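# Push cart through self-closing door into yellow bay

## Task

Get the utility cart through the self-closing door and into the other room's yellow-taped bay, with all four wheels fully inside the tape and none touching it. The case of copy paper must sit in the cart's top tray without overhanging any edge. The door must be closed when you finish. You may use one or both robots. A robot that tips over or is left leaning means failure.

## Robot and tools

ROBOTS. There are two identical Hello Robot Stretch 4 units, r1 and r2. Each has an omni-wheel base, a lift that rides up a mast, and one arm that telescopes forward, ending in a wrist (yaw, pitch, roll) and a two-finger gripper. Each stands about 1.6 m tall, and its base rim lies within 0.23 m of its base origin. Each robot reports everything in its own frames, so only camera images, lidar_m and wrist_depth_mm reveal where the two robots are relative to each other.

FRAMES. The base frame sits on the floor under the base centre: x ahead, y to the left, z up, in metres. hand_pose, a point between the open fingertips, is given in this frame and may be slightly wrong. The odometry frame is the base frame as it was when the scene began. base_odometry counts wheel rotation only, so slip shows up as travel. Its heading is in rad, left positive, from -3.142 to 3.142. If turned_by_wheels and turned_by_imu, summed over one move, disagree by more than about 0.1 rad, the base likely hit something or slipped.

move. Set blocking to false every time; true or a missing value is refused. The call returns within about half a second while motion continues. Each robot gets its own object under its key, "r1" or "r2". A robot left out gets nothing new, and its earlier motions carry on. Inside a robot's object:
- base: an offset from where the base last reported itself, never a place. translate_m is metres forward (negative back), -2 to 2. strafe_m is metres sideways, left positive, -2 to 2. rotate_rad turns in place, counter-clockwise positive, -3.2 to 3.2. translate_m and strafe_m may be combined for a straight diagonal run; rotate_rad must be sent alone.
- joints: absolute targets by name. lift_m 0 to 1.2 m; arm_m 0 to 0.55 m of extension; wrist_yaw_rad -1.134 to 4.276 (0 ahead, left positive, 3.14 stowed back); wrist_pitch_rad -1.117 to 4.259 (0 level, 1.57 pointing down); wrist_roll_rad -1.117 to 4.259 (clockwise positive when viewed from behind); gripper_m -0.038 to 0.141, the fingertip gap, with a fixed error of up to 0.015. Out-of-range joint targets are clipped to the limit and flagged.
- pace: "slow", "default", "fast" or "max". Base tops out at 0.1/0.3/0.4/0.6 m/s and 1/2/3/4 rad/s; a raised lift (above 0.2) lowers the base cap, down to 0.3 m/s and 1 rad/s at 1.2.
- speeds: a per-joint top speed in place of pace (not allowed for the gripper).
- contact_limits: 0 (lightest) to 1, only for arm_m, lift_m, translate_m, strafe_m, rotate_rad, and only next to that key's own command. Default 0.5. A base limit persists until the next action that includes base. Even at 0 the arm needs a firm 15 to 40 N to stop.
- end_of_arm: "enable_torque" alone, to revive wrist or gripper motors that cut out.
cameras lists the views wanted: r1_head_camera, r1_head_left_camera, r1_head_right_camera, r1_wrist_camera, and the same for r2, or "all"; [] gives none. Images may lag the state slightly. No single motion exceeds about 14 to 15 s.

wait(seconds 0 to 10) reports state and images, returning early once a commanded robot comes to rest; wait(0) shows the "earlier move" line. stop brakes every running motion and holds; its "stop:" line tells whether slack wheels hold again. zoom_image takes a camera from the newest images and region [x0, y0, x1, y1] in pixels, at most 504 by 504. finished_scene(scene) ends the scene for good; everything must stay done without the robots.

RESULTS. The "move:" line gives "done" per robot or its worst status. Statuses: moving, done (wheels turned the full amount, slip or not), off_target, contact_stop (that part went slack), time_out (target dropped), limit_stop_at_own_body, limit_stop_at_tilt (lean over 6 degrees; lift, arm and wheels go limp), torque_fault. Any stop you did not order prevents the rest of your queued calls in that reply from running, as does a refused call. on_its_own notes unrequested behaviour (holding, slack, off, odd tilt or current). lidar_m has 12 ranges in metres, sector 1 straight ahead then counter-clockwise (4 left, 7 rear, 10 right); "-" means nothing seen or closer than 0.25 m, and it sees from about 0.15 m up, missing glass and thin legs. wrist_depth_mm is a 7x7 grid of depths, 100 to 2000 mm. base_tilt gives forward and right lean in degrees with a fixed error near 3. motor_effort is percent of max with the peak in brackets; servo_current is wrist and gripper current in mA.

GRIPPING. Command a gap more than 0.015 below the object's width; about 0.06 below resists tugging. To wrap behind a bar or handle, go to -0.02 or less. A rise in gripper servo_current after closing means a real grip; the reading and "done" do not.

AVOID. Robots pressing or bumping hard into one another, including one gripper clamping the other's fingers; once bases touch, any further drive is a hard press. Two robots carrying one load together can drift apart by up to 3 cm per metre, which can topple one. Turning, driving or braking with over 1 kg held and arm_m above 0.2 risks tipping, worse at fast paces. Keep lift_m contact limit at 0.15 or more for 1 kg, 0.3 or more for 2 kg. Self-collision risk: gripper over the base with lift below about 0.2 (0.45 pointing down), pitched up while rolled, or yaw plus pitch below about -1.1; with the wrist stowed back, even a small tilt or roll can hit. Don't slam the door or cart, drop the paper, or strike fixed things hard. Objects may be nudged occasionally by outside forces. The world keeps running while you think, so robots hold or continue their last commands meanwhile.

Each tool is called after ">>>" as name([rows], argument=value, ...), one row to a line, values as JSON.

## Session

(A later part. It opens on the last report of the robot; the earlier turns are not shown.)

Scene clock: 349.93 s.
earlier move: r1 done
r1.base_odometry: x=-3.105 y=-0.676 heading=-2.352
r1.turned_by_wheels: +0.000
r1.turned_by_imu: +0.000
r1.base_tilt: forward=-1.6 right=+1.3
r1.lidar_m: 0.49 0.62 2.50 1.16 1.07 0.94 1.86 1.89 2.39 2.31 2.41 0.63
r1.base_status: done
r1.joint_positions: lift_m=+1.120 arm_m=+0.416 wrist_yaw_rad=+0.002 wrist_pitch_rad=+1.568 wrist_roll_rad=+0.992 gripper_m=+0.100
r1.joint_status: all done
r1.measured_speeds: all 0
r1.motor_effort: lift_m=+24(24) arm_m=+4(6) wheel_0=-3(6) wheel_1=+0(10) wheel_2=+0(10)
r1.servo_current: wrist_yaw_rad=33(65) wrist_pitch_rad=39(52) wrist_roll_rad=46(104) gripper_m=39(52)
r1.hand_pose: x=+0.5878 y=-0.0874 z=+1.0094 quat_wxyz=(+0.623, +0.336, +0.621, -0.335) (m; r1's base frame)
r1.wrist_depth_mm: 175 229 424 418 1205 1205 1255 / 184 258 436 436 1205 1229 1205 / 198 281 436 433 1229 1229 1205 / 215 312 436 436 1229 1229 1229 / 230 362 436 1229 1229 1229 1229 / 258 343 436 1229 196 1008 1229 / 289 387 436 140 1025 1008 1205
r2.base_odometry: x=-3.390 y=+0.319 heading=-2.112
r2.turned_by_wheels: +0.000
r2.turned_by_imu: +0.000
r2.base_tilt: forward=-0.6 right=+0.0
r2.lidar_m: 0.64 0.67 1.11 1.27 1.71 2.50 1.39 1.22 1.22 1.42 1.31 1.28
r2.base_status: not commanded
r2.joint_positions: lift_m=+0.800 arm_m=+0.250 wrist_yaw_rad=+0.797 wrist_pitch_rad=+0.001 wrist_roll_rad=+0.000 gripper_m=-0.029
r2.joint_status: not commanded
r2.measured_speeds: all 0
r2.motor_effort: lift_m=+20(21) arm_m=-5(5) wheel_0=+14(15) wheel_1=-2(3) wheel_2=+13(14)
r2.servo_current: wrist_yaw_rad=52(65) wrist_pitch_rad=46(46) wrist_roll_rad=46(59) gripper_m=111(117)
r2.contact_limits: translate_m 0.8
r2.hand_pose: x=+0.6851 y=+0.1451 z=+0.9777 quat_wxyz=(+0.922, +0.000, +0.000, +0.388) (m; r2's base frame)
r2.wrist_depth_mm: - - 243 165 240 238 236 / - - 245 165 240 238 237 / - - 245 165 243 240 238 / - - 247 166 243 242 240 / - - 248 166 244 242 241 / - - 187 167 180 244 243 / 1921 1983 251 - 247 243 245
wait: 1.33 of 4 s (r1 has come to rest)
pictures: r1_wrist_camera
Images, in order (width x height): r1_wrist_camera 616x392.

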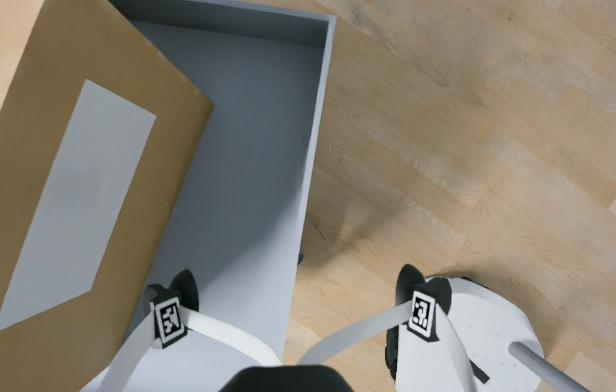

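>>> move(blocking=false, cameras=[], r1={"joints":{"lift_m":0.93},"speeds":{"lift_m":0.15},"contact_limits":{"lift_m":0.2}})

>>> wait(seconds=4, cameras=["r1_wrist_camera"])

>>> move(blocking=false, cameras=[], r1={"joints":{"gripper_m":-0.02}})

>>> wait(seconds=3, cameras=["r1_wrist_camera","r1_head_left_camera"])

Scene clock: 360.10 s.
move: r1 moving
r1.base_odometry: x=-3.105 y=-0.676 heading=-2.352
r1.turned_by_wheels: +0.000
r1.turned_by_imu: +0.000
r1.base_tilt: forward=-1.6 right=+1.3
r1.lidar_m: 0.50 0.60 2.49 1.12 1.10 0.96 1.83 1.92 2.41 2.31 2.44 0.63
r1.base_status: not commanded
r1.joint_positions: lift_m=+1.082 arm_m=+0.416 wrist_yaw_rad=+0.002 wrist_pitch_rad=+1.568 wrist_roll_rad=+0.992 gripper_m=+0.100
r1.joint_status: lift_m moving
r1.measured_speeds: translate_m=+0.000 strafe_m=+0.000 rotate_rad=+0.000 lift_m=-0.146 arm_m=+0.000 wrist_yaw_rad=+0.000 wrist_pitch_rad=+0.000 wrist_roll_rad=+0.000
r1.motor_effort: lift_m=+10(23) arm_m=+4(4) wheel_0=-3(4) wheel_1=+1(1) wheel_2=+0(0)
r1.servo_current: wrist_yaw_rad=52(65) wrist_pitch_rad=39(46) wrist_roll_rad=59(59) gripper_m=46(46)
r1.contact_limits: lift_m 0.2
r1.hand_pose: x=+0.5878 y=-0.0874 z=+0.9723 quat_wxyz=(+0.623, +0.336, +0.621, -0.335) (m; r1's base frame)
r1.wrist_depth_mm: 169 238 402 392 1205 1182 1182 / 181 257 399 399 1160 1205 1182 / 198 282 402 399 1182 1229 1160 / 215 317 402 402 1205 1205 1182 / 230 364 402 1182 1205 1182 1182 / 258 343 399 1205 198 976 1182 / 286 373 402 140 976 991 1182
r2: as last shown
r2.base_tilt: forward=-0.7 right=+0.0
r2.lidar_m: 0.62 0.65 1.09 1.26 1.72 2.51 1.42 1.21 1.20 1.40 1.30 1.27
r2.motor_effort: lift_m=+20(20) arm_m=-5(5) wheel_0=+15(15) wheel_1=-2(3) wheel_2=+13(14)
r2.servo_current: wrist_yaw_rad=65(65) wrist_pitch_rad=26(46) wrist_roll_rad=39(46) gripper_m=104(111)
r2.contact_limits: translate_m 0.8
r2.wrist_depth_mm: - - 242 164 238 238 236 / - - 244 164 240 237 236 / - - 245 165 242 240 238 / - - 246 166 242 241 240 / - - 248 166 244 242 240 / - - 186 167 180 245 243 / 1983 1983 251 - 248 245 244
pictures: none
No camera images: "cameras" was empty.

Scene clock: 361.67 s.
earlier move: r1 done
r1.base_odometry: x=-3.105 y=-0.676 heading=-2.352
r1.turned_by_wheels: +0.000
r1.turned_by_imu: +0.000
r1.base_tilt: forward=-1.6 right=+1.3
r1.lidar_m: 0.49 0.61 2.48 1.11 1.07 0.93 1.84 1.90 2.41 2.32 2.42 0.65
r1.base_status: not commanded
r1.joint_positions: lift_m=+0.930 arm_m=+0.416 wrist_yaw_rad=+0.002 wrist_pitch_rad=+1.568 wrist_roll_rad=+0.992 gripper_m=+0.100
r1.joint_status: all done
r1.measured_speeds: all 0
r1.motor_effort: lift_m=+13(23) arm_m=+4(4) wheel_0=-3(4) wheel_1=+1(1) wheel_2=+0(0)
r1.servo_current: wrist_yaw_rad=33(65) wrist_pitch_rad=46(52) wrist_roll_rad=52(65) gripper_m=46(52)
r1.contact_limits: lift_m 0.2
r1.hand_pose: x=+0.5878 y=-0.0874 z=+0.8203 quat_wxyz=(+0.623, +0.336, +0.621, -0.335) (m; r1's base frame)
r1.wrist_depth_mm: 169 247 249 248 1060 1025 1042 / 182 247 247 248 1042 1042 1042 / 198 247 247 248 1025 1042 1025 / 212 247 248 247 1025 1042 1042 / 231 247 249 249 1042 1025 1025 / 247 246 249 247 197 842 1060 / 247 247 248 139 854 831 820
r2.base_odometry: x=-3.390 y=+0.319 heading=-2.112
r2.turned_by_wheels: +0.000
r2.turned_by_imu: +0.000
r2.base_tilt: forward=-0.6 right=+0.0
r2.lidar_m: 0.65 0.66 1.09 1.27 1.69 2.53 1.41 1.21 1.21 1.41 1.26 1.27
r2.base_status: not commanded
r2.joint_positions: lift_m=+0.800 arm_m=+0.250 wrist_yaw_rad=+0.797 wrist_pitch_rad=+0.001 wrist_roll_rad=+0.000 gripper_m=-0.029
r2.joint_status: not commanded
r2.measured_speeds: all 0
r2.motor_effort: lift_m=+20(20) arm_m=-5(5) wheel_0=+15(15) wheel_1=-2(3) wheel_2=+13(14)
r2.servo_current: wrist_yaw_rad=52(65) wrist_pitch_rad=39(46) wrist_roll_rad=46(65) gripper_m=111(111)
r2.contact_limits: translate_m 0.8
r2.hand_pose: x=+0.6851 y=+0.1451 z=+0.9777 quat_wxyz=(+0.922, +0.000, +0.000, +0.388) (m; r2's base frame)
r2.wrist_depth_mm: 991 - 243 164 240 237 236 / - - 244 165 240 237 237 / - - 245 166 241 239 238 / - - 248 166 243 241 239 / - - 248 166 245 242 241 / - - 187 167 181 244 243 / 1921 1921 251 - 247 244 244
wait: 1.57 of 4 s (r1 has come to rest)
pictures: r1_wrist_camera
Images, in order (width x height): r1_wrist_camera 616x392.

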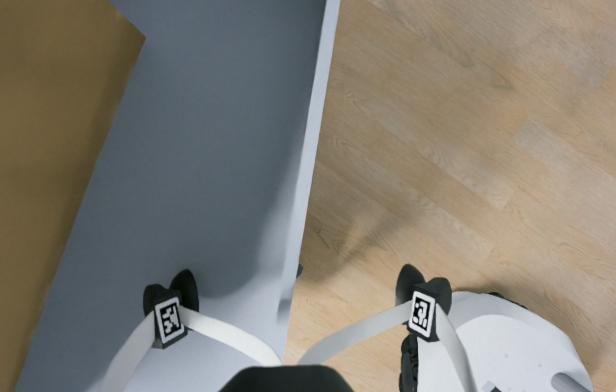

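Scene clock: 362.17 s.
move: r1 moving
r1.base_odometry: x=-3.105 y=-0.676 heading=-2.352
r1.turned_by_wheels: +0.000
r1.turned_by_imu: +0.000
r1.base_tilt: forward=-1.6 right=+1.3
r1.lidar_m: 0.49 0.59 2.50 1.16 1.08 0.96 1.85 1.88 2.39 2.31 2.46 0.64
r1.base_status: not commanded
r1.joint_positions: lift_m=+0.930 arm_m=+0.416 wrist_yaw_rad=+0.002 wrist_pitch_rad=+1.568 wrist_roll_rad=+0.992 gripper_m=+0.084
r1.joint_status: gripper_m moving
r1.measured_speeds: all 0
r1.motor_effort: lift_m=+13(13) arm_m=+4(4) wheel_0=-3(4) wheel_1=+0(1) wheel_2=+0(0)
r1.servo_current: wrist_yaw_rad=46(65) wrist_pitch_rad=46(46) wrist_roll_rad=52(65) gripper_m=98(98)
r1.contact_limits: lift_m 0.2
r1.hand_pose: x=+0.5878 y=-0.0874 z=+0.8203 quat_wxyz=(+0.623, +0.336, +0.621, -0.335) (m; r1's base frame)
r1.wrist_depth_mm: 169 246 247 248 1042 1042 1042 / 183 247 248 248 1025 1025 1042 / 197 248 247 248 1042 1042 1042 / 212 248 248 248 1042 1025 1042 / 232 247 247 247 1060 1025 1025 / 247 247 247 246 199 866 1042 / 247 248 248 144 878 820 820
r2: as last shown
r2.base_tilt: forward=-0.7 right=+0.1
r2.lidar_m: 0.65 0.67 1.08 1.24 1.71 2.51 1.42 1.21 1.20 1.44 1.31 1.29
r2.motor_effort: lift_m=+20(20) arm_m=-5(5) wheel_0=+14(15) wheel_1=-2(2) wheel_2=+13(14)
r2.servo_current: wrist_yaw_rad=46(59) wrist_pitch_rad=46(46) wrist_roll_rad=46(46) gripper_m=104(111)
r2.contact_limits: translate_m 0.8
r2.wrist_depth_mm: 991 - 242 165 238 237 236 / - - 245 165 240 239 237 / - - 245 165 242 240 239 / - - 247 166 244 241 239 / - - 248 166 245 242 241 / - - 187 167 180 244 243 / 1863 1921 251 - 247 244 245
pictures: none
No camera images: "cameras" was empty.

Scene clock: 363.60 s.
earlier move: r1 done
r1.base_odometry: x=-3.105 y=-0.676 heading=-2.352
r1.turned_by_wheels: +0.000
r1.turned_by_imu: +0.000
r1.base_tilt: forward=-1.6 right=+1.3
r1.lidar_m: 0.49 0.58 2.48 1.14 1.06 0.92 1.85 1.89 2.41 2.33 2.45 0.66
r1.base_status: not commanded
r1.joint_positions: lift_m=+0.930 arm_m=+0.416 wrist_yaw_rad=+0.002 wrist_pitch_rad=+1.567 wrist_roll_rad=+0.992 gripper_m=-0.019
r1.joint_status: all done
r1.measured_speeds: all 0
r1.motor_effort: lift_m=+14(14) arm_m=+0(4) wheel_0=-2(4) wheel_1=+1(1) wheel_2=+0(0)
r1.servo_current: wrist_yaw_rad=39(65) wrist_pitch_rad=39(52) wrist_roll_rad=59(65) gripper_m=65(137)
r1.contact_limits: lift_m 0.2
r1.hand_pose: x=+0.5881 y=-0.0874 z=+0.8202 quat_wxyz=(+0.623, +0.336, +0.621, -0.335) (m; r1's base frame)
r1.wrist_depth_mm: 171 247 249 247 1025 1025 1008 / 181 248 248 247 1008 1025 1025 / 196 247 247 246 1025 1025 1025 / 208 248 246 246 1060 1042 1042 / 229 247 248 246 1060 1042 1042 / 240 248 187 188 991 866 1042 / 248 247 248 177 157 820 820
r2.base_odometry: x=-3.390 y=+0.319 heading=-2.112
r2.turned_by_wheels: +0.000
r2.turned_by_imu: +0.000
r2.base_tilt: forward=-0.7 right=+0.1
r2.lidar_m: 0.63 0.65 1.10 1.26 1.70 2.52 1.40 1.21 1.20 1.42 1.30 1.29
r2.base_status: not commanded
r2.joint_positions: lift_m=+0.800 arm_m=+0.250 wrist_yaw_rad=+0.797 wrist_pitch_rad=+0.001 wrist_roll_rad=+0.000 gripper_m=-0.029
r2.joint_status: not commanded
r2.measured_speeds: all 0
r2.motor_effort: lift_m=+20(20) arm_m=-5(5) wheel_0=+14(15) wheel_1=-2(2) wheel_2=+13(14)
r2.servo_current: wrist_yaw_rad=65(65) wrist_pitch_rad=46(46) wrist_roll_rad=39(65) gripper_m=111(117)
r2.contact_limits: translate_m 0.8
r2.hand_pose: x=+0.6851 y=+0.1451 z=+0.9777 quat_wxyz=(+0.922, +0.000, +0.000, +0.388) (m; r2's base frame)
r2.wrist_depth_mm: 991 - 242 165 239 237 236 / - - 243 164 240 238 236 / - - 247 165 242 240 238 / - - 246 166 242 241 240 / - - 248 167 245 244 241 / - - 186 167 181 244 242 / 1983 1983 251 - 247 244 244
wait: 1.43 of 3 s (r1 has come to rest)
pictures: r1_head_left_camera, r1_wrist_camera
Images, in order (width x height): r1_head_left_camera 420x672, r1_wrist_camera 616x392.

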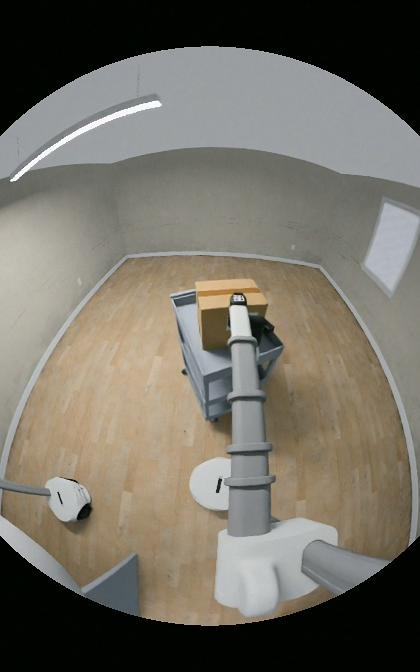

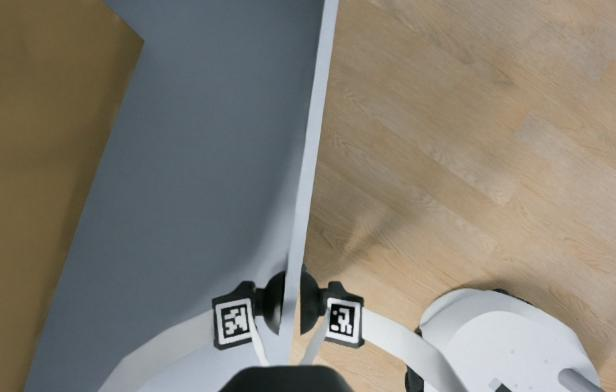

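>>> move(r1={"base":{"translate_m":-0.5},"pace":"slow","contact_limits":{"translate_m":0.6}}, blocking=false, cameras=[])

>>> wait(seconds=7, cameras=["r1_head_camera","r1_head_right_camera"])

Scene clock: 386.57 s.
move: r1 moving
r1.base_odometry: x=-3.097 y=-0.667 heading=-2.352
r1.turned_by_wheels: +0.000
r1.turned_by_imu: -0.001
r1.base_tilt: forward=-1.6 right=+1.3
r1.lidar_m: 0.50 0.61 2.49 1.15 1.08 0.95 1.86 1.88 2.38 2.31 2.45 0.65
r1.base_status: translate_m moving
r1.joint_positions: lift_m=+0.930 arm_m=+0.416 wrist_yaw_rad=+0.002 wrist_pitch_rad=+1.560 wrist_roll_rad=+0.992 gripper_m=-0.019
r1.joint_status: not commanded
r1.measured_speeds: translate_m=-0.048 strafe_m=+0.000 rotate_rad=+0.000 lift_m=+0.000 arm_m=+0.000 wrist_yaw_rad=+0.000 wrist_pitch_rad=-0.025 wrist_roll_rad=+0.000
r1.motor_effort: lift_m=+14(14) arm_m=-4(4) wheel_0=-6(6) wheel_1=-5(5) wheel_2=+11(11)
r1.servo_current: wrist_yaw_rad=52(59) wrist_pitch_rad=59(59) wrist_roll_rad=46(52) gripper_m=65(65)
r1.contact_limits: lift_m 0.2; translate_m 0.6
r1.hand_pose: x=+0.5901 y=-0.0874 z=+0.8202 quat_wxyz=(+0.625, +0.338, +0.619, -0.334) (m; r1's base frame)
r1.wrist_depth_mm: 181 251 250 250 1025 1008 1042 / 189 250 251 249 1042 1042 1042 / 200 250 250 249 1042 1042 1025 / 216 252 249 249 1025 1060 1025 / 234 250 249 249 1042 1025 1025 / 250 251 186 189 1042 917 1025 / 250 157 248 179 151 809 820
r2: as last shown
r2.turned_by_imu: +0.003
r2.lidar_m: 0.63 0.67 1.10 1.25 1.71 2.50 1.41 1.22 1.20 1.41 1.29 1.29
r2.motor_effort: lift_m=+20(20) arm_m=-5(5) wheel_0=+15(15) wheel_1=-2(2) wheel_2=+13(13)
r2.servo_current: wrist_yaw_rad=46(65) wrist_pitch_rad=33(46) wrist_roll_rad=52(52) gripper_m=104(117)
r2.contact_limits: translate_m 0.8
r2.wrist_depth_mm: - - 243 165 238 237 236 / - - 244 165 241 239 237 / - - 246 166 242 239 239 / - - 247 166 243 242 240 / - - 248 167 244 243 242 / - - 186 167 180 244 243 / - 1921 251 - 246 244 245
pictures: none
No camera images: "cameras" was empty.

Scene clock: 392.33 s.
earlier move: r1 done
r1.base_odometry: x=-2.753 y=-0.321 heading=-2.352
r1.turned_by_wheels: -0.001
r1.turned_by_imu: +0.000
r1.base_tilt: forward=-1.6 right=+1.3
r1.lidar_m: 0.57 3.33 2.50 0.95 0.62 0.82 - 1.36 1.95 2.28 2.42 0.58
r1.base_status: done
r1.joint_positions: lift_m=+0.930 arm_m=+0.416 wrist_yaw_rad=+0.001 wrist_pitch_rad=+1.564 wrist_roll_rad=+0.992 gripper_m=-0.019
r1.joint_status: not commanded
r1.measured_speeds: all 0
r1.motor_effort: lift_m=+14(14) arm_m=-4(4) wheel_0=-5(8) wheel_1=-3(8) wheel_2=+1(17)
r1.servo_current: wrist_yaw_rad=52(72) wrist_pitch_rad=46(111) wrist_roll_rad=39(65) gripper_m=59(72)
r1.contact_limits: lift_m 0.2; translate_m 0.6
r1.hand_pose: x=+0.5889 y=-0.0874 z=+0.8202 quat_wxyz=(+0.624, +0.337, +0.620, -0.335) (m; r1's base frame)
r1.wrist_depth_mm: 140 172 229 250 249 249 1060 / 158 208 248 249 249 1042 1025 / 193 249 250 249 249 1060 1008 / 231 250 250 250 249 1025 1042 / 250 249 249 248 1042 1042 1042 / 249 249 187 197 185 842 1042 / 250 154 249 178 831 135 831
r2.base_odometry: x=-3.390 y=+0.319 heading=-2.112
r2.turned_by_wheels: +0.000
r2.turned_by_imu: +0.001
r2.base_tilt: forward=-0.7 right=+0.0
r2.lidar_m: 0.63 0.68 1.00 1.26 4.51 2.50 1.42 1.20 1.22 1.42 1.30 1.30
r2.base_status: not commanded
r2.joint_positions: lift_m=+0.800 arm_m=+0.250 wrist_yaw_rad=+0.797 wrist_pitch_rad=+0.001 wrist_roll_rad=+0.000 gripper_m=-0.029
r2.joint_status: not commanded
r2.measured_speeds: all 0
r2.motor_effort: lift_m=+20(21) arm_m=-4(5) wheel_0=+14(15) wheel_1=-2(3) wheel_2=+13(14)
r2.servo_current: wrist_yaw_rad=59(72) wrist_pitch_rad=33(46) wrist_roll_rad=46(65) gripper_m=111(117)
r2.contact_limits: translate_m 0.8
r2.hand_pose: x=+0.6851 y=+0.1451 z=+0.9777 quat_wxyz=(+0.922, +0.000, +0.000, +0.388) (m; r2's base frame)
r2.wrist_depth_mm: - - 243 164 238 238 236 / - - 244 165 241 238 237 / - - 246 166 242 241 239 / - - 246 166 244 241 240 / - - 248 167 246 242 241 / - - 186 167 181 245 242 / 1983 1921 251 - 248 244 245
wait: 5.77 of 7 s (r1 has come to rest)
pictures: r1_head_camera, r1_head_right_camera
Images, in order (width x height): r1_head_camera 420x560, r1_head_right_camera 420x672.

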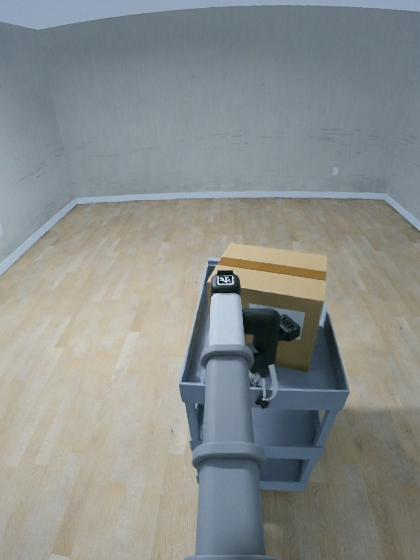

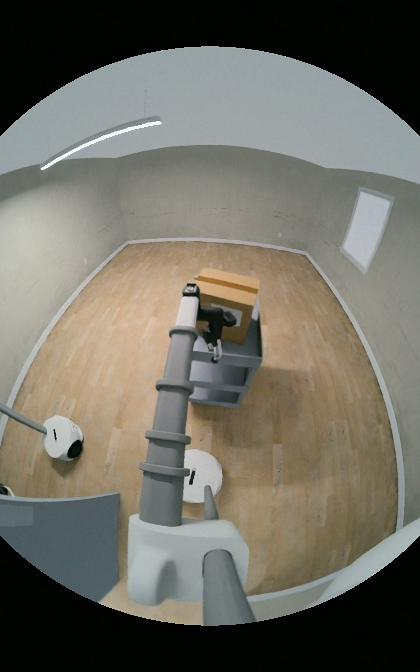

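>>> move(r1={"base":{"translate_m":-1.3,"strafe_m":0.03},"pace":"default","contact_limits":{"translate_m":0.5}}, blocking=false, cameras=[])

>>> wait(seconds=8, cameras=["r1_head_camera","r1_head_right_camera","r1_head_left_camera"])

Scene clock: 399.63 s.
move: r1 moving
r1.base_odometry: x=-2.731 y=-0.299 heading=-2.353
r1.turned_by_wheels: -0.001
r1.turned_by_imu: -0.001
r1.base_tilt: forward=-1.5 right=+1.3
r1.lidar_m: 0.57 3.38 2.52 0.92 0.60 0.82 - 1.33 1.87 2.30 2.41 0.61
r1.base_status: translate_m moving; strafe_m moving
r1.joint_positions: lift_m=+0.930 arm_m=+0.416 wrist_yaw_rad=+0.001 wrist_pitch_rad=+1.553 wrist_roll_rad=+0.992 gripper_m=-0.019
r1.joint_status: not commanded
r1.measured_speeds: translate_m=-0.121 strafe_m=+0.001 rotate_rad=-0.002 lift_m=+0.000 arm_m=+0.000 wrist_yaw_rad=+0.000 wrist_pitch_rad=-0.046 wrist_roll_rad=+0.000
r1.motor_effort: lift_m=+14(14) arm_m=-4(4) wheel_0=-13(13) wheel_1=-9(11) wheel_2=+13(13)
r1.servo_current: wrist_yaw_rad=46(59) wrist_pitch_rad=85(85) wrist_roll_rad=59(59) gripper_m=59(65)
r1.contact_limits: lift_m 0.2; translate_m 0.5
r1.hand_pose: x=+0.5923 y=-0.0874 z=+0.8202 quat_wxyz=(+0.628, +0.339, +0.616, -0.333) (m; r1's base frame)
r1.wrist_depth_mm: 151 187 237 253 250 250 1060 / 171 220 252 253 250 1025 1025 / 204 253 253 252 249 1025 1025 / 251 254 251 251 1042 1042 1008 / 254 252 251 250 1025 1042 1025 / 254 252 181 191 1025 976 1008 / 253 149 251 1025 168 809 809
r2: as last shown
r2.turned_by_imu: +0.000
r2.base_tilt: forward=-0.7 right=+0.1
r2.lidar_m: 0.64 0.67 1.01 1.27 4.50 2.52 1.42 1.21 1.20 1.40 1.29 1.27
r2.motor_effort: lift_m=+20(20) arm_m=-5(5) wheel_0=+14(15) wheel_1=-2(2) wheel_2=+13(13)
r2.servo_current: wrist_yaw_rad=65(65) wrist_pitch_rad=39(46) wrist_roll_rad=46(52) gripper_m=104(117)
r2.contact_limits: translate_m 0.8
r2.wrist_depth_mm: - - 243 165 238 237 237 / - - 245 165 241 239 236 / - - 246 165 241 240 239 / - - 246 166 242 241 240 / - - 249 167 244 243 241 / - - 187 167 181 245 243 / 1983 1921 252 - 247 245 244
pictures: none
No camera images: "cameras" was empty.

Scene clock: 404.97 s.
earlier move: r1 done
r1.base_odometry: x=-1.815 y=+0.579 heading=-2.354
r1.turned_by_wheels: -0.001
r1.turned_by_imu: -0.015
r1.base_tilt: forward=-1.6 right=+1.3
r1.lidar_m: 0.55 0.75 0.54 0.50 2.64 3.06 2.97 3.12 0.43 0.40 2.40 0.47
r1.base_status: done
r1.joint_positions: lift_m=+0.930 arm_m=+0.416 wrist_yaw_rad=-0.001 wrist_pitch_rad=+1.570 wrist_roll_rad=+0.992 gripper_m=-0.019
r1.joint_status: not commanded
r1.measured_speeds: all 0
r1.motor_effort: lift_m=+14(14) arm_m=+4(4) wheel_0=-11(17) wheel_1=-6(11) wheel_2=-5(15)
r1.servo_current: wrist_yaw_rad=39(72) wrist_pitch_rad=39(117) wrist_roll_rad=46(65) gripper_m=52(72)
r1.contact_limits: lift_m 0.2; translate_m 0.5
r1.hand_pose: x=+0.5870 y=-0.0874 z=+0.8202 quat_wxyz=(+0.622, +0.337, +0.621, -0.337) (m; r1's base frame)
r1.wrist_depth_mm: 174 186 200 216 237 250 250 / 232 248 249 250 249 250 250 / 248 249 250 249 249 249 249 / 249 248 249 248 250 248 208 / 247 249 248 249 225 218 1025 / 249 249 181 198 183 866 1042 / 247 149 185 1042 179 151 820
r2.base_odometry: x=-3.390 y=+0.319 heading=-2.112
r2.turned_by_wheels: +0.000
r2.turned_by_imu: +0.001
r2.base_tilt: forward=-0.7 right=+0.0
r2.lidar_m: 0.63 0.65 3.54 4.12 4.49 2.52 1.40 1.20 1.21 1.41 1.29 1.29
r2.base_status: not commanded
r2.joint_positions: lift_m=+0.800 arm_m=+0.250 wrist_yaw_rad=+0.797 wrist_pitch_rad=+0.001 wrist_roll_rad=+0.000 gripper_m=-0.029
r2.joint_status: not commanded
r2.measured_speeds: all 0
r2.motor_effort: lift_m=+20(20) arm_m=-5(5) wheel_0=+14(15) wheel_1=-2(3) wheel_2=+13(14)
r2.servo_current: wrist_yaw_rad=59(72) wrist_pitch_rad=33(52) wrist_roll_rad=46(59) gripper_m=111(117)
r2.contact_limits: translate_m 0.8
r2.hand_pose: x=+0.6851 y=+0.1451 z=+0.9777 quat_wxyz=(+0.922, +0.000, +0.000, +0.388) (m; r2's base frame)
r2.wrist_depth_mm: - - 243 165 239 237 237 / - - 243 165 241 238 237 / - - 246 165 242 239 239 / - - 246 166 244 241 240 / - - 247 167 244 243 240 / - - 187 167 181 244 243 / - 1863 251 - 247 245 244
wait: 5.33 of 8 s (r1 has come to rest)
pictures: r1_head_camera, r1_head_left_camera, r1_head_right_camera
Images, in order (width x height): r1_head_camera 420x560, r1_head_left_camera 420x672, r1_head_right_camera 420x672.

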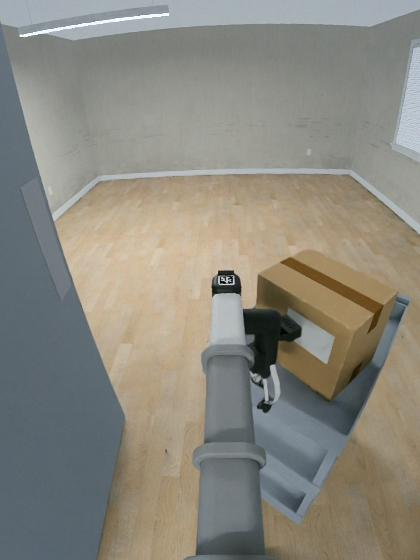

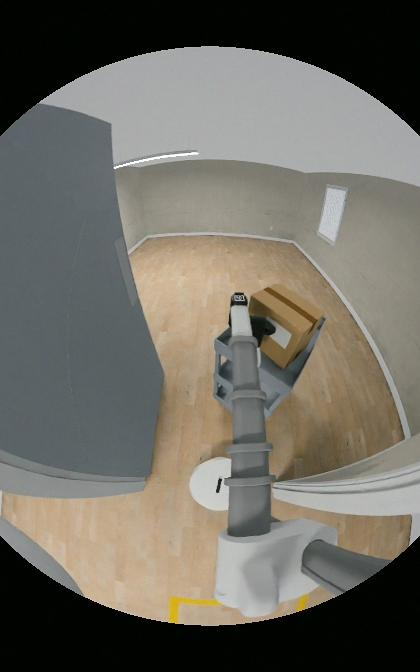

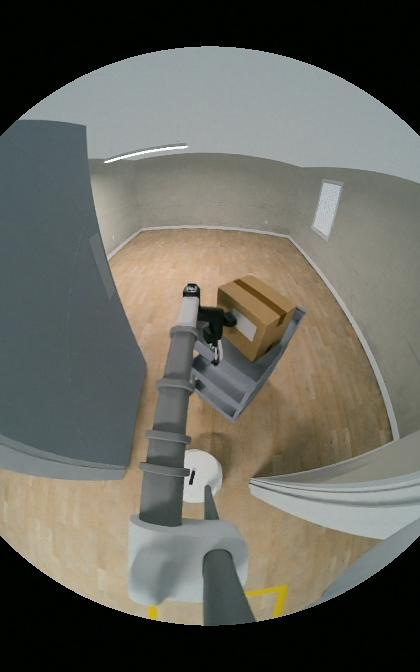

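>>> move(r1={"base":{"translate_m":0.55,"strafe_m":-0.13},"pace":"default","contact_limits":{"translate_m":0.5}}, blocking=false, cameras=[])

>>> wait(seconds=5, cameras=["r1_head_camera","r1_head_right_camera"])

Scene clock: 440.00 s.
move: r1 moving
r1.base_odometry: x=-1.842 y=+0.563 heading=-2.354
r1.turned_by_wheels: +0.000
r1.turned_by_imu: -0.003
r1.base_tilt: forward=-1.6 right=+1.2
r1.lidar_m: 0.54 0.77 0.54 0.50 0.59 3.08 3.00 3.13 0.42 0.41 2.38 0.47
r1.base_status: translate_m moving; strafe_m moving
r1.joint_positions: lift_m=+0.930 arm_m=+0.416 wrist_yaw_rad=-0.005 wrist_pitch_rad=+1.585 wrist_roll_rad=+0.992 gripper_m=-0.019
r1.joint_status: not commanded
r1.measured_speeds: translate_m=+0.121 strafe_m=-0.029 rotate_rad=+0.003 lift_m=+0.000 arm_m=+0.000 wrist_yaw_rad=-0.018 wrist_pitch_rad=+0.061 wrist_roll_rad=+0.000
r1.motor_effort: lift_m=+14(14) arm_m=+4(4) wheel_0=+7(8) wheel_1=+5(5) wheel_2=-16(16)
r1.servo_current: wrist_yaw_rad=52(59) wrist_pitch_rad=72(72) wrist_roll_rad=52(59) gripper_m=59(65)
r1.contact_limits: lift_m 0.2; translate_m 0.5
r1.hand_pose: x=+0.5825 y=-0.0874 z=+0.8202 quat_wxyz=(+0.617, +0.336, +0.625, -0.340) (m; r1's base frame)
r1.wrist_depth_mm: 155 166 178 204 224 249 250 / 206 239 241 244 245 248 250 / 237 242 244 246 248 249 251 / 239 242 243 245 248 250 237 / 239 242 244 246 234 203 1060 / 241 243 183 204 179 842 1078 / 242 181 178 1042 178 151 842
r2: as last shown
r2.turned_by_imu: +0.005
r2.lidar_m: 0.64 0.65 3.54 4.13 4.51 2.53 1.44 1.21 1.22 1.42 1.28 1.29
r2.motor_effort: lift_m=+20(20) arm_m=-5(5) wheel_0=+15(15) wheel_1=-2(2) wheel_2=+13(14)
r2.servo_current: wrist_yaw_rad=59(65) wrist_pitch_rad=39(46) wrist_roll_rad=46(52) gripper_m=111(117)
r2.contact_limits: translate_m 0.8
r2.wrist_depth_mm: - - 242 165 239 238 236 / - - 243 165 241 239 236 / - - 246 165 242 240 239 / - - 247 166 243 241 240 / - - 248 167 245 243 242 / - - 186 168 180 245 243 / - 1921 252 - 247 244 245
pictures: none
No camera images: "cameras" was empty.

Scene clock: 442.83 s.
earlier move: r1 done
r1.base_odometry: x=-2.295 y=+0.282 heading=-2.355
r1.turned_by_wheels: -0.001
r1.turned_by_imu: -0.004
r1.base_tilt: forward=-1.6 right=+1.3
r1.lidar_m: 0.53 3.58 0.69 0.64 0.69 3.64 3.53 0.64 0.84 2.16 0.74 0.39
r1.base_status: done
r1.joint_positions: lift_m=+0.930 arm_m=+0.416 wrist_yaw_rad=-0.010 wrist_pitch_rad=+1.579 wrist_roll_rad=+1.003 gripper_m=-0.019
r1.joint_status: not commanded
r1.measured_speeds: all 0
r1.motor_effort: lift_m=+14(14) arm_m=+4(4) wheel_0=-3(17) wheel_1=-1(8) wheel_2=-8(17)
r1.servo_current: wrist_yaw_rad=59(78) wrist_pitch_rad=46(124) wrist_roll_rad=91(91) gripper_m=59(65)
r1.contact_limits: lift_m 0.2; translate_m 0.5
r1.hand_pose: x=+0.5836 y=-0.0874 z=+0.8202 quat_wxyz=(+0.616, +0.342, +0.621, -0.344) (m; r1's base frame)
r1.wrist_depth_mm: 242 243 231 213 196 180 174 / 242 244 246 247 249 250 221 / 244 245 247 248 250 251 253 / 243 244 247 248 250 250 253 / 245 246 246 249 251 251 253 / 208 206 178 198 191 203 842 / 1025 1025 1042 202 175 831 831
r2.base_odometry: x=-3.390 y=+0.319 heading=-2.112
r2.turned_by_wheels: +0.000
r2.turned_by_imu: +0.000
r2.base_tilt: forward=-0.7 right=+0.0
r2.lidar_m: 0.63 0.67 1.34 4.13 4.52 2.50 1.42 1.21 1.21 1.43 1.30 1.30
r2.base_status: not commanded
r2.joint_positions: lift_m=+0.800 arm_m=+0.250 wrist_yaw_rad=+0.797 wrist_pitch_rad=+0.001 wrist_roll_rad=+0.000 gripper_m=-0.029
r2.joint_status: not commanded
r2.measured_speeds: all 0
r2.motor_effort: lift_m=+20(21) arm_m=-4(5) wheel_0=+14(15) wheel_1=-2(3) wheel_2=+13(14)
r2.servo_current: wrist_yaw_rad=46(65) wrist_pitch_rad=39(46) wrist_roll_rad=46(65) gripper_m=111(117)
r2.contact_limits: translate_m 0.8
r2.hand_pose: x=+0.6851 y=+0.1451 z=+0.9777 quat_wxyz=(+0.922, +0.000, +0.000, +0.388) (m; r2's base frame)
r2.wrist_depth_mm: - - 242 165 239 238 236 / - - 244 165 241 238 236 / - - 244 166 242 240 239 / - - 247 166 243 241 240 / - - 248 166 244 243 240 / - - 186 167 181 244 242 / - 1921 251 - 247 244 244
wait: 2.83 of 5 s (r1 has come to rest)
pictures: r1_head_camera, r1_head_right_camera
Images, in order (width x height): r1_head_camera 420x560, r1_head_right_camera 420x672.

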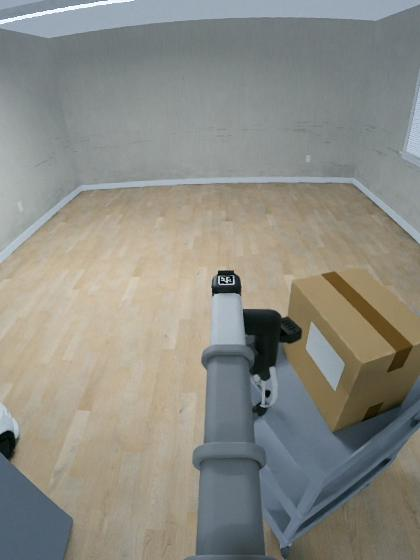

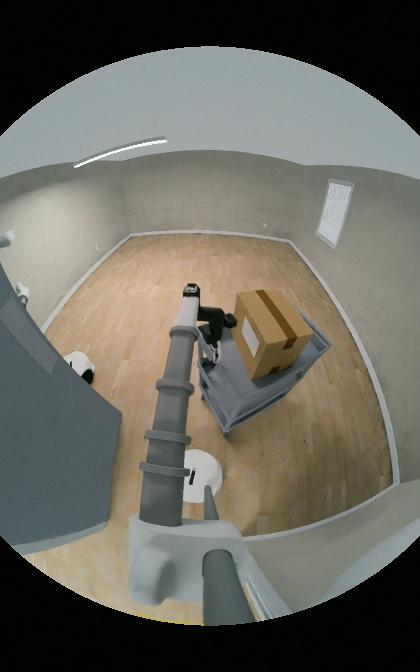

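>>> move(r1={"base":{"translate_m":0.95,"strafe_m":0.05},"pace":"default","contact_limits":{"translate_m":0.5}}, blocking=false, cameras=[])

>>> wait(seconds=7, cameras=["r1_head_camera","r1_head_right_camera"])

Scene clock: 482.60 s.
move: r1 moving
r1.base_odometry: x=-2.316 y=+0.258 heading=-2.357
r1.turned_by_wheels: -0.002
r1.turned_by_imu: -0.005
r1.base_tilt: forward=-1.6 right=+1.2
r1.lidar_m: 0.50 3.58 0.69 0.65 0.69 1.00 3.59 0.67 0.86 2.17 0.69 0.39
r1.base_status: translate_m moving; strafe_m moving
r1.joint_positions: lift_m=+0.930 arm_m=+0.416 wrist_yaw_rad=-0.013 wrist_pitch_rad=+1.580 wrist_roll_rad=+1.004 gripper_m=-0.019
r1.joint_status: not commanded
r1.measured_speeds: translate_m=+0.122 strafe_m=+0.005 rotate_rad=-0.004 lift_m=+0.000 arm_m=+0.000 wrist_yaw_rad=+0.000 wrist_pitch_rad=+0.000 wrist_roll_rad=+0.008
r1.motor_effort: lift_m=+14(14) arm_m=+4(4) wheel_0=+1(4) wheel_1=+2(5) wheel_2=-19(21)
r1.servo_current: wrist_yaw_rad=72(85) wrist_pitch_rad=59(59) wrist_roll_rad=72(91) gripper_m=59(59)
r1.contact_limits: lift_m 0.2; translate_m 0.5
r1.hand_pose: x=+0.5832 y=-0.0874 z=+0.8202 quat_wxyz=(+0.615, +0.343, +0.620, -0.346) (m; r1's base frame)
r1.wrist_depth_mm: 242 243 240 213 196 179 - / 242 243 246 247 248 249 223 / 241 244 245 247 248 252 253 / 242 244 245 248 250 251 253 / 243 245 247 249 251 252 253 / 205 202 179 195 194 206 220 / 1008 991 1025 1025 173 831 854
r2: as last shown
r2.turned_by_imu: +0.006
r2.lidar_m: 0.62 0.65 1.34 4.14 4.51 2.51 1.40 1.21 1.21 1.39 1.30 1.26
r2.motor_effort: lift_m=+20(20) arm_m=-4(5) wheel_0=+14(15) wheel_1=-2(2) wheel_2=+13(13)
r2.servo_current: wrist_yaw_rad=46(65) wrist_pitch_rad=39(46) wrist_roll_rad=46(46) gripper_m=111(111)
r2.contact_limits: translate_m 0.8
r2.wrist_depth_mm: - - 242 164 239 237 236 / - - 244 165 240 239 237 / - - 245 166 242 240 238 / - - 247 167 244 242 240 / - - 249 167 244 241 241 / - - 187 167 180 244 242 / - 1921 251 - 246 244 243
pictures: none
No camera images: "cameras" was empty.

Scene clock: 486.77 s.
earlier move: r1 done
r1.base_odometry: x=-2.932 y=-0.425 heading=-2.355
r1.turned_by_wheels: +0.001
r1.turned_by_imu: -0.022
r1.base_tilt: forward=-1.6 right=+1.3
r1.lidar_m: 0.53 3.61 2.60 1.12 0.82 0.92 1.54 1.55 2.14 2.20 2.29 0.47
r1.base_status: done
r1.joint_positions: lift_m=+0.930 arm_m=+0.416 wrist_yaw_rad=-0.003 wrist_pitch_rad=+1.567 wrist_roll_rad=+0.996 gripper_m=-0.019
r1.joint_status: not commanded
r1.measured_speeds: all 0
r1.motor_effort: lift_m=+14(14) arm_m=-2(4) wheel_0=-1(13) wheel_1=+0(5) wheel_2=-1(27)
r1.servo_current: wrist_yaw_rad=39(124) wrist_pitch_rad=52(72) wrist_roll_rad=39(163) gripper_m=52(65)
r1.contact_limits: lift_m 0.2; translate_m 0.5
r1.hand_pose: x=+0.5878 y=-0.0874 z=+0.8202 quat_wxyz=(+0.622, +0.339, +0.620, -0.338) (m; r1's base frame)
r1.wrist_depth_mm: 199 201 207 211 217 236 250 / 249 248 249 249 251 250 250 / 249 249 249 249 249 250 249 / 249 250 249 249 249 248 249 / 249 249 248 249 249 211 1042 / 248 249 180 199 182 842 1042 / 227 146 1042 204 178 831 820
r2.base_odometry: x=-3.390 y=+0.319 heading=-2.112
r2.turned_by_wheels: +0.000
r2.turned_by_imu: +0.001
r2.base_tilt: forward=-0.7 right=+0.1
r2.lidar_m: 0.64 0.68 1.10 1.49 4.52 2.52 1.43 1.22 1.22 1.40 1.31 1.28
r2.base_status: not commanded
r2.joint_positions: lift_m=+0.800 arm_m=+0.250 wrist_yaw_rad=+0.797 wrist_pitch_rad=+0.001 wrist_roll_rad=+0.000 gripper_m=-0.029
r2.joint_status: not commanded
r2.measured_speeds: all 0
r2.motor_effort: lift_m=+20(20) arm_m=-5(5) wheel_0=+15(15) wheel_1=-2(2) wheel_2=+13(14)
r2.servo_current: wrist_yaw_rad=52(65) wrist_pitch_rad=39(46) wrist_roll_rad=46(59) gripper_m=104(117)
r2.contact_limits: translate_m 0.8
r2.hand_pose: x=+0.6851 y=+0.1451 z=+0.9777 quat_wxyz=(+0.922, +0.000, +0.000, +0.388) (m; r2's base frame)
r2.wrist_depth_mm: - - 243 165 238 238 236 / - - 243 165 241 239 236 / - - 245 166 242 240 239 / - - 247 166 244 240 240 / - - 248 167 245 242 241 / - - 185 168 180 244 243 / - 1983 251 - 247 246 243
wait: 4.17 of 7 s (r1 has come to rest)
pictures: r1_head_camera, r1_head_right_camera
Images, in order (width x height): r1_head_camera 420x560, r1_head_right_camera 420x672.

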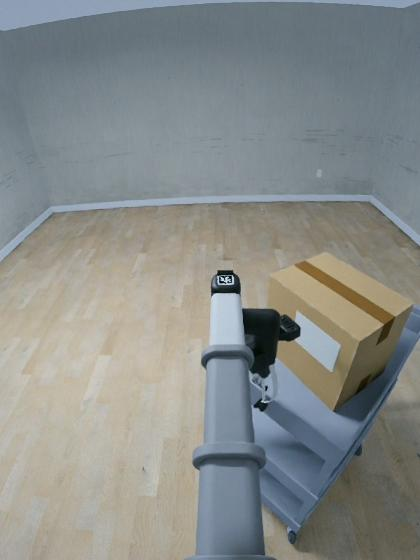

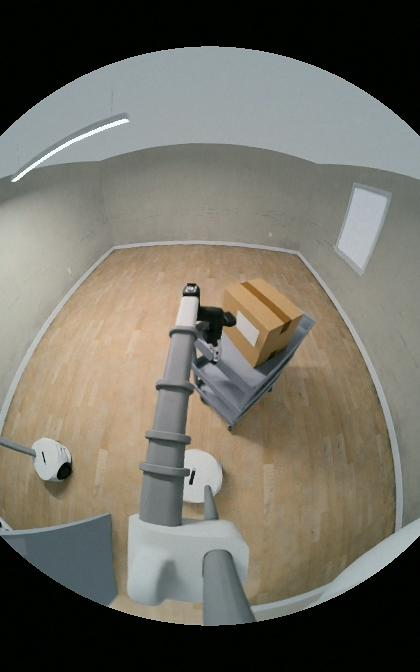

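>>> move(r1={"base":{"translate_m":0.05,"strafe_m":0.25},"pace":"default","contact_limits":{"translate_m":0.5}}, blocking=false, cameras=[])

>>> wait(seconds=4, cameras=[])

>>> move(r1={"base":{"rotate_rad":0.04},"pace":"slow"}, blocking=false, cameras=[])

>>> wait(seconds=2, cameras=[])

>>> move(r1={"base":{"translate_m":-0.75},"pace":"default","contact_limits":{"translate_m":0.5}}, blocking=false, cameras=[])

>>> wait(seconds=5, cameras=["r1_head_camera","r1_head_right_camera"])

Scene clock: 503.83 s.
move: r1 moving
r1.base_odometry: x=-2.914 y=-0.452 heading=-2.359
r1.turned_by_wheels: -0.003
r1.turned_by_imu: -0.006
r1.base_tilt: forward=-1.6 right=+1.3
r1.lidar_m: 0.56 3.57 2.58 1.07 0.78 0.85 1.61 1.56 2.15 2.25 2.33 0.46
r1.base_status: translate_m moving; strafe_m moving
r1.joint_positions: lift_m=+0.930 arm_m=+0.416 wrist_yaw_rad=-0.003 wrist_pitch_rad=+1.567 wrist_roll_rad=+0.996 gripper_m=-0.019
r1.joint_status: not commanded
r1.measured_speeds: translate_m=+0.026 strafe_m=+0.124 rotate_rad=-0.002 lift_m=+0.000 arm_m=+0.000 wrist_yaw_rad=+0.000 wrist_pitch_rad=-0.001 wrist_roll_rad=+0.000
r1.motor_effort: lift_m=+14(14) arm_m=-3(4) wheel_0=-28(28) wheel_1=+1(8) wheel_2=-13(13)
r1.servo_current: wrist_yaw_rad=46(59) wrist_pitch_rad=46(46) wrist_roll_rad=52(72) gripper_m=59(59)
r1.contact_limits: lift_m 0.2; translate_m 0.5
r1.hand_pose: x=+0.5878 y=-0.0874 z=+0.8202 quat_wxyz=(+0.622, +0.339, +0.620, -0.338) (m; r1's base frame)
r1.wrist_depth_mm: 204 211 217 222 229 233 253 / 250 251 250 252 251 251 252 / 250 250 251 251 250 251 252 / 249 251 250 250 250 251 251 / 249 249 249 250 232 214 1042 / 250 248 179 195 181 866 1042 / 197 179 1025 1025 180 147 820
r2: as last shown
r2.turned_by_imu: +0.002
r2.base_tilt: forward=-0.6 right=+0.1
r2.lidar_m: 0.62 0.68 1.07 1.49 4.54 2.51 1.43 1.18 1.21 1.43 1.30 1.29
r2.motor_effort: lift_m=+20(20) arm_m=-4(5) wheel_0=+14(15) wheel_1=-2(2) wheel_2=+13(13)
r2.servo_current: wrist_yaw_rad=52(65) wrist_pitch_rad=39(46) wrist_roll_rad=33(59) gripper_m=104(117)
r2.contact_limits: translate_m 0.8
r2.wrist_depth_mm: - - 243 165 239 238 236 / - - 244 165 240 237 237 / - - 246 165 241 241 239 / - - 246 166 244 241 241 / - - 248 167 244 243 242 / - - 187 168 181 244 244 / - 1025 251 - 247 245 244
pictures: none
No camera images: "cameras" was empty.

Scene clock: 504.73 s.
earlier move: r1 contact_stop
r1.base_odometry: x=-2.897 y=-0.492 heading=-2.415
r1.turned_by_wheels: -0.057
r1.turned_by_imu: -0.057
r1.base_tilt: forward=-1.6 right=+1.2
r1.lidar_m: 0.53 3.77 2.60 1.03 0.76 0.76 - 1.57 2.07 2.28 2.32 0.45
r1.base_status: translate_m contact_stop (by the wheels' count: +0.022 of +0.050); strafe_m contact_stop (by the wheels' count: +0.073 of +0.250)
r1.joint_positions: lift_m=+0.930 arm_m=+0.416 wrist_yaw_rad=-0.003 wrist_pitch_rad=+1.568 wrist_roll_rad=+0.996 gripper_m=-0.019
r1.joint_status: not commanded
r1.measured_speeds: all 0
r1.on_its_own: the wheels are slack since a contact_stop
r1.motor_effort: lift_m=+14(14) arm_m=-4(4) wheel_0=+0(28) wheel_1=+0(8) wheel_2=+0(15)
r1.servo_current: wrist_yaw_rad=52(72) wrist_pitch_rad=39(52) wrist_roll_rad=52(72) gripper_m=59(65)
r1.contact_limits: lift_m 0.2; translate_m 0.5
r1.hand_pose: x=+0.5875 y=-0.0874 z=+0.8202 quat_wxyz=(+0.622, +0.339, +0.620, -0.338) (m; r1's base frame)
r1.wrist_depth_mm: 202 200 204 208 213 215 248 / 248 249 248 249 248 250 249 / 249 248 248 249 248 249 250 / 248 249 249 248 249 250 250 / 248 248 248 249 249 211 207 / 249 248 182 198 182 831 1025 / 216 147 1042 224 174 138 820
r2.base_odometry: x=-3.390 y=+0.319 heading=-2.112
r2.turned_by_wheels: +0.000
r2.turned_by_imu: +0.000
r2.base_tilt: forward=-0.6 right=+0.0
r2.lidar_m: 0.62 0.65 1.05 1.48 4.50 2.51 1.42 1.22 1.22 1.42 1.28 1.29
r2.base_status: not commanded
r2.joint_positions: lift_m=+0.800 arm_m=+0.250 wrist_yaw_rad=+0.797 wrist_pitch_rad=+0.001 wrist_roll_rad=+0.000 gripper_m=-0.029
r2.joint_status: not commanded
r2.measured_speeds: all 0
r2.motor_effort: lift_m=+20(20) arm_m=-5(5) wheel_0=+14(15) wheel_1=-2(2) wheel_2=+13(14)
r2.servo_current: wrist_yaw_rad=52(65) wrist_pitch_rad=46(46) wrist_roll_rad=52(65) gripper_m=104(117)
r2.contact_limits: translate_m 0.8
r2.hand_pose: x=+0.6851 y=+0.1451 z=+0.9777 quat_wxyz=(+0.922, +0.000, +0.000, +0.388) (m; r2's base frame)
r2.wrist_depth_mm: - - 243 165 240 237 236 / - - 244 165 240 238 236 / - 976 245 165 242 240 238 / - - 247 166 244 241 240 / - - 249 167 244 243 241 / - - 187 167 180 244 243 / - 1008 251 - 247 245 244
wait: 0.90 of 4 s (r1 has come to rest)
pictures: none
No camera images: "cameras" was empty.

not run: a stop that you did not command came earlier in this reply.

not run: a stop that you did not command came earlier in this reply.

not run: a stop that you did not command came earlier in this reply.

not run: a stop that you did not command came earlier in this reply.

>>> move(r1={"base":{"translate_m":-0.3},"pace":"slow","contact_limits":{"translate_m":0.7}}, blocking=false, cameras=[])

>>> wait(seconds=5, cameras=["r1_head_camera","r1_head_right_camera","r1_wrist_camera"])

Scene clock: 514.23 s.
move: r1 moving
r1.base_odometry: x=-2.888 y=-0.484 heading=-2.416
r1.turned_by_wheels: +0.000
r1.turned_by_imu: -0.001
r1.base_tilt: forward=-1.6 right=+1.3
r1.lidar_m: 0.54 3.74 2.61 1.04 0.76 0.75 - 1.58 2.05 2.29 2.35 0.46
r1.base_status: translate_m moving
r1.joint_positions: lift_m=+0.930 arm_m=+0.416 wrist_yaw_rad=-0.002 wrist_pitch_rad=+1.566 wrist_roll_rad=+0.996 gripper_m=-0.019
r1.joint_status: not commanded
r1.measured_speeds: translate_m=-0.050 strafe_m=+0.000 rotate_rad=+0.000 lift_m=+0.000 arm_m=+0.000 wrist_yaw_rad=+0.007 wrist_pitch_rad=-0.007 wrist_roll_rad=-0.002
r1.motor_effort: lift_m=+14(14) arm_m=-4(4) wheel_0=-7(9) wheel_1=-6(8) wheel_2=+8(8)
r1.servo_current: wrist_yaw_rad=46(65) wrist_pitch_rad=39(52) wrist_roll_rad=72(72) gripper_m=59(59)
r1.contact_limits: lift_m 0.2; translate_m 0.7
r1.hand_pose: x=+0.5880 y=-0.0874 z=+0.8202 quat_wxyz=(+0.622, +0.339, +0.619, -0.338) (m; r1's base frame)
r1.wrist_depth_mm: 214 218 208 211 211 210 249 / 252 251 250 250 249 249 248 / 251 250 249 250 249 249 248 / 251 250 250 249 249 248 249 / 251 250 250 249 249 216 209 / 249 249 179 193 182 831 1008 / 190 142 1025 219 177 133 831
r2: as last shown
r2.turned_by_imu: +0.001
r2.base_tilt: forward=-0.6 right=+0.1
r2.lidar_m: 0.63 0.66 1.03 1.45 4.52 2.50 1.40 1.20 1.22 1.40 1.30 1.27
r2.motor_effort: lift_m=+20(20) arm_m=-4(5) wheel_0=+15(15) wheel_1=-2(2) wheel_2=+13(13)
r2.servo_current: wrist_yaw_rad=65(65) wrist_pitch_rad=46(46) wrist_roll_rad=39(59) gripper_m=111(117)
r2.contact_limits: translate_m 0.8
r2.wrist_depth_mm: - - 243 164 239 237 237 / - - 245 165 240 237 237 / - 976 246 166 241 241 238 / - - 246 166 243 242 241 / - - 248 166 244 242 241 / - - 186 167 181 244 242 / - 976 251 - 248 244 244
pictures: none
No camera images: "cameras" was empty.

Scene clock: 518.03 s.
earlier move: r1 done
r1.base_odometry: x=-2.673 y=-0.293 heading=-2.416
r1.turned_by_wheels: +0.000
r1.turned_by_imu: +0.000
r1.base_tilt: forward=-1.6 right=+1.3
r1.lidar_m: 0.51 3.68 2.58 0.95 0.60 0.72 - 1.31 1.67 2.31 2.36 0.62
r1.base_status: done
r1.joint_positions: lift_m=+0.930 arm_m=+0.416 wrist_yaw_rad=+0.000 wrist_pitch_rad=+1.564 wrist_roll_rad=+0.994 gripper_m=-0.019
r1.joint_status: not commanded
r1.measured_speeds: all 0
r1.motor_effort: lift_m=+14(14) arm_m=-4(4) wheel_0=+0(14) wheel_1=-3(10) wheel_2=+3(11)
r1.servo_current: wrist_yaw_rad=59(72) wrist_pitch_rad=46(78) wrist_roll_rad=65(72) gripper_m=52(65)
r1.contact_limits: lift_m 0.2; translate_m 0.7
r1.hand_pose: x=+0.5890 y=-0.0874 z=+0.8202 quat_wxyz=(+0.624, +0.339, +0.619, -0.336) (m; r1's base frame)
r1.wrist_depth_mm: 162 219 249 248 1025 1042 1060 / 170 237 249 248 1025 1042 1042 / 191 249 250 248 1042 1042 1008 / 210 247 246 249 1060 1025 1025 / 236 248 247 248 1025 1042 1042 / 249 247 187 197 1008 842 866 / 247 248 247 177 180 831 820
r2.base_odometry: x=-3.390 y=+0.319 heading=-2.112
r2.turned_by_wheels: +0.000
r2.turned_by_imu: +0.001
r2.base_tilt: forward=-0.7 right=+0.1
r2.lidar_m: 0.62 0.68 1.03 1.26 4.52 2.48 1.44 1.22 1.21 1.43 1.30 1.30
r2.base_status: not commanded
r2.joint_positions: lift_m=+0.800 arm_m=+0.250 wrist_yaw_rad=+0.797 wrist_pitch_rad=+0.001 wrist_roll_rad=+0.000 gripper_m=-0.029
r2.joint_status: not commanded
r2.measured_speeds: all 0
r2.motor_effort: lift_m=+20(20) arm_m=-5(5) wheel_0=+15(15) wheel_1=-2(3) wheel_2=+13(14)
r2.servo_current: wrist_yaw_rad=59(72) wrist_pitch_rad=39(46) wrist_roll_rad=46(59) gripper_m=98(117)
r2.contact_limits: translate_m 0.8
r2.hand_pose: x=+0.6851 y=+0.1451 z=+0.9777 quat_wxyz=(+0.922, +0.000, +0.000, +0.388) (m; r2's base frame)
r2.wrist_depth_mm: - - 243 165 239 237 236 / - - 244 165 241 239 236 / - - 247 165 241 240 239 / - - 247 166 242 241 240 / - - 247 167 245 243 241 / - - 186 167 180 244 243 / 1921 1983 251 - 248 245 244
wait: 3.80 of 5 s (r1 has come to rest)
pictures: r1_head_camera, r1_head_right_camera, r1_wrist_camera
Images, in order (width x height): r1_head_camera 420x560, r1_head_right_camera 420x672, r1_wrist_camera 616x392.

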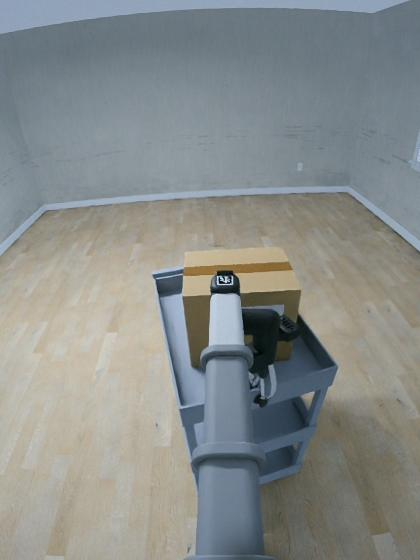

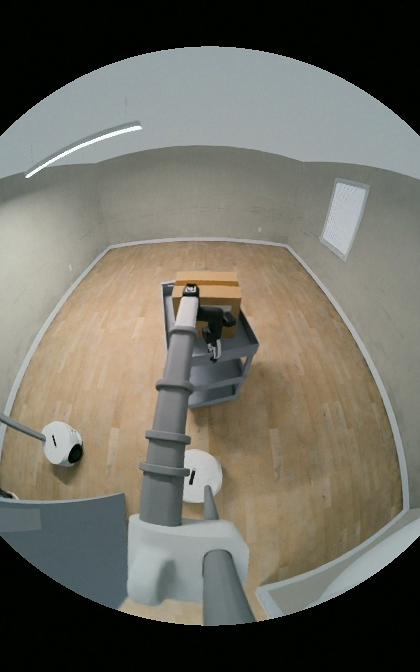

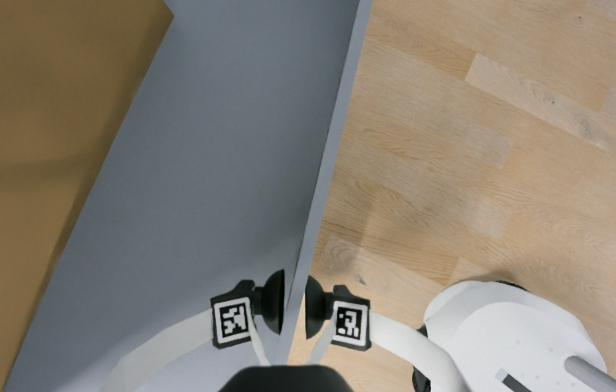

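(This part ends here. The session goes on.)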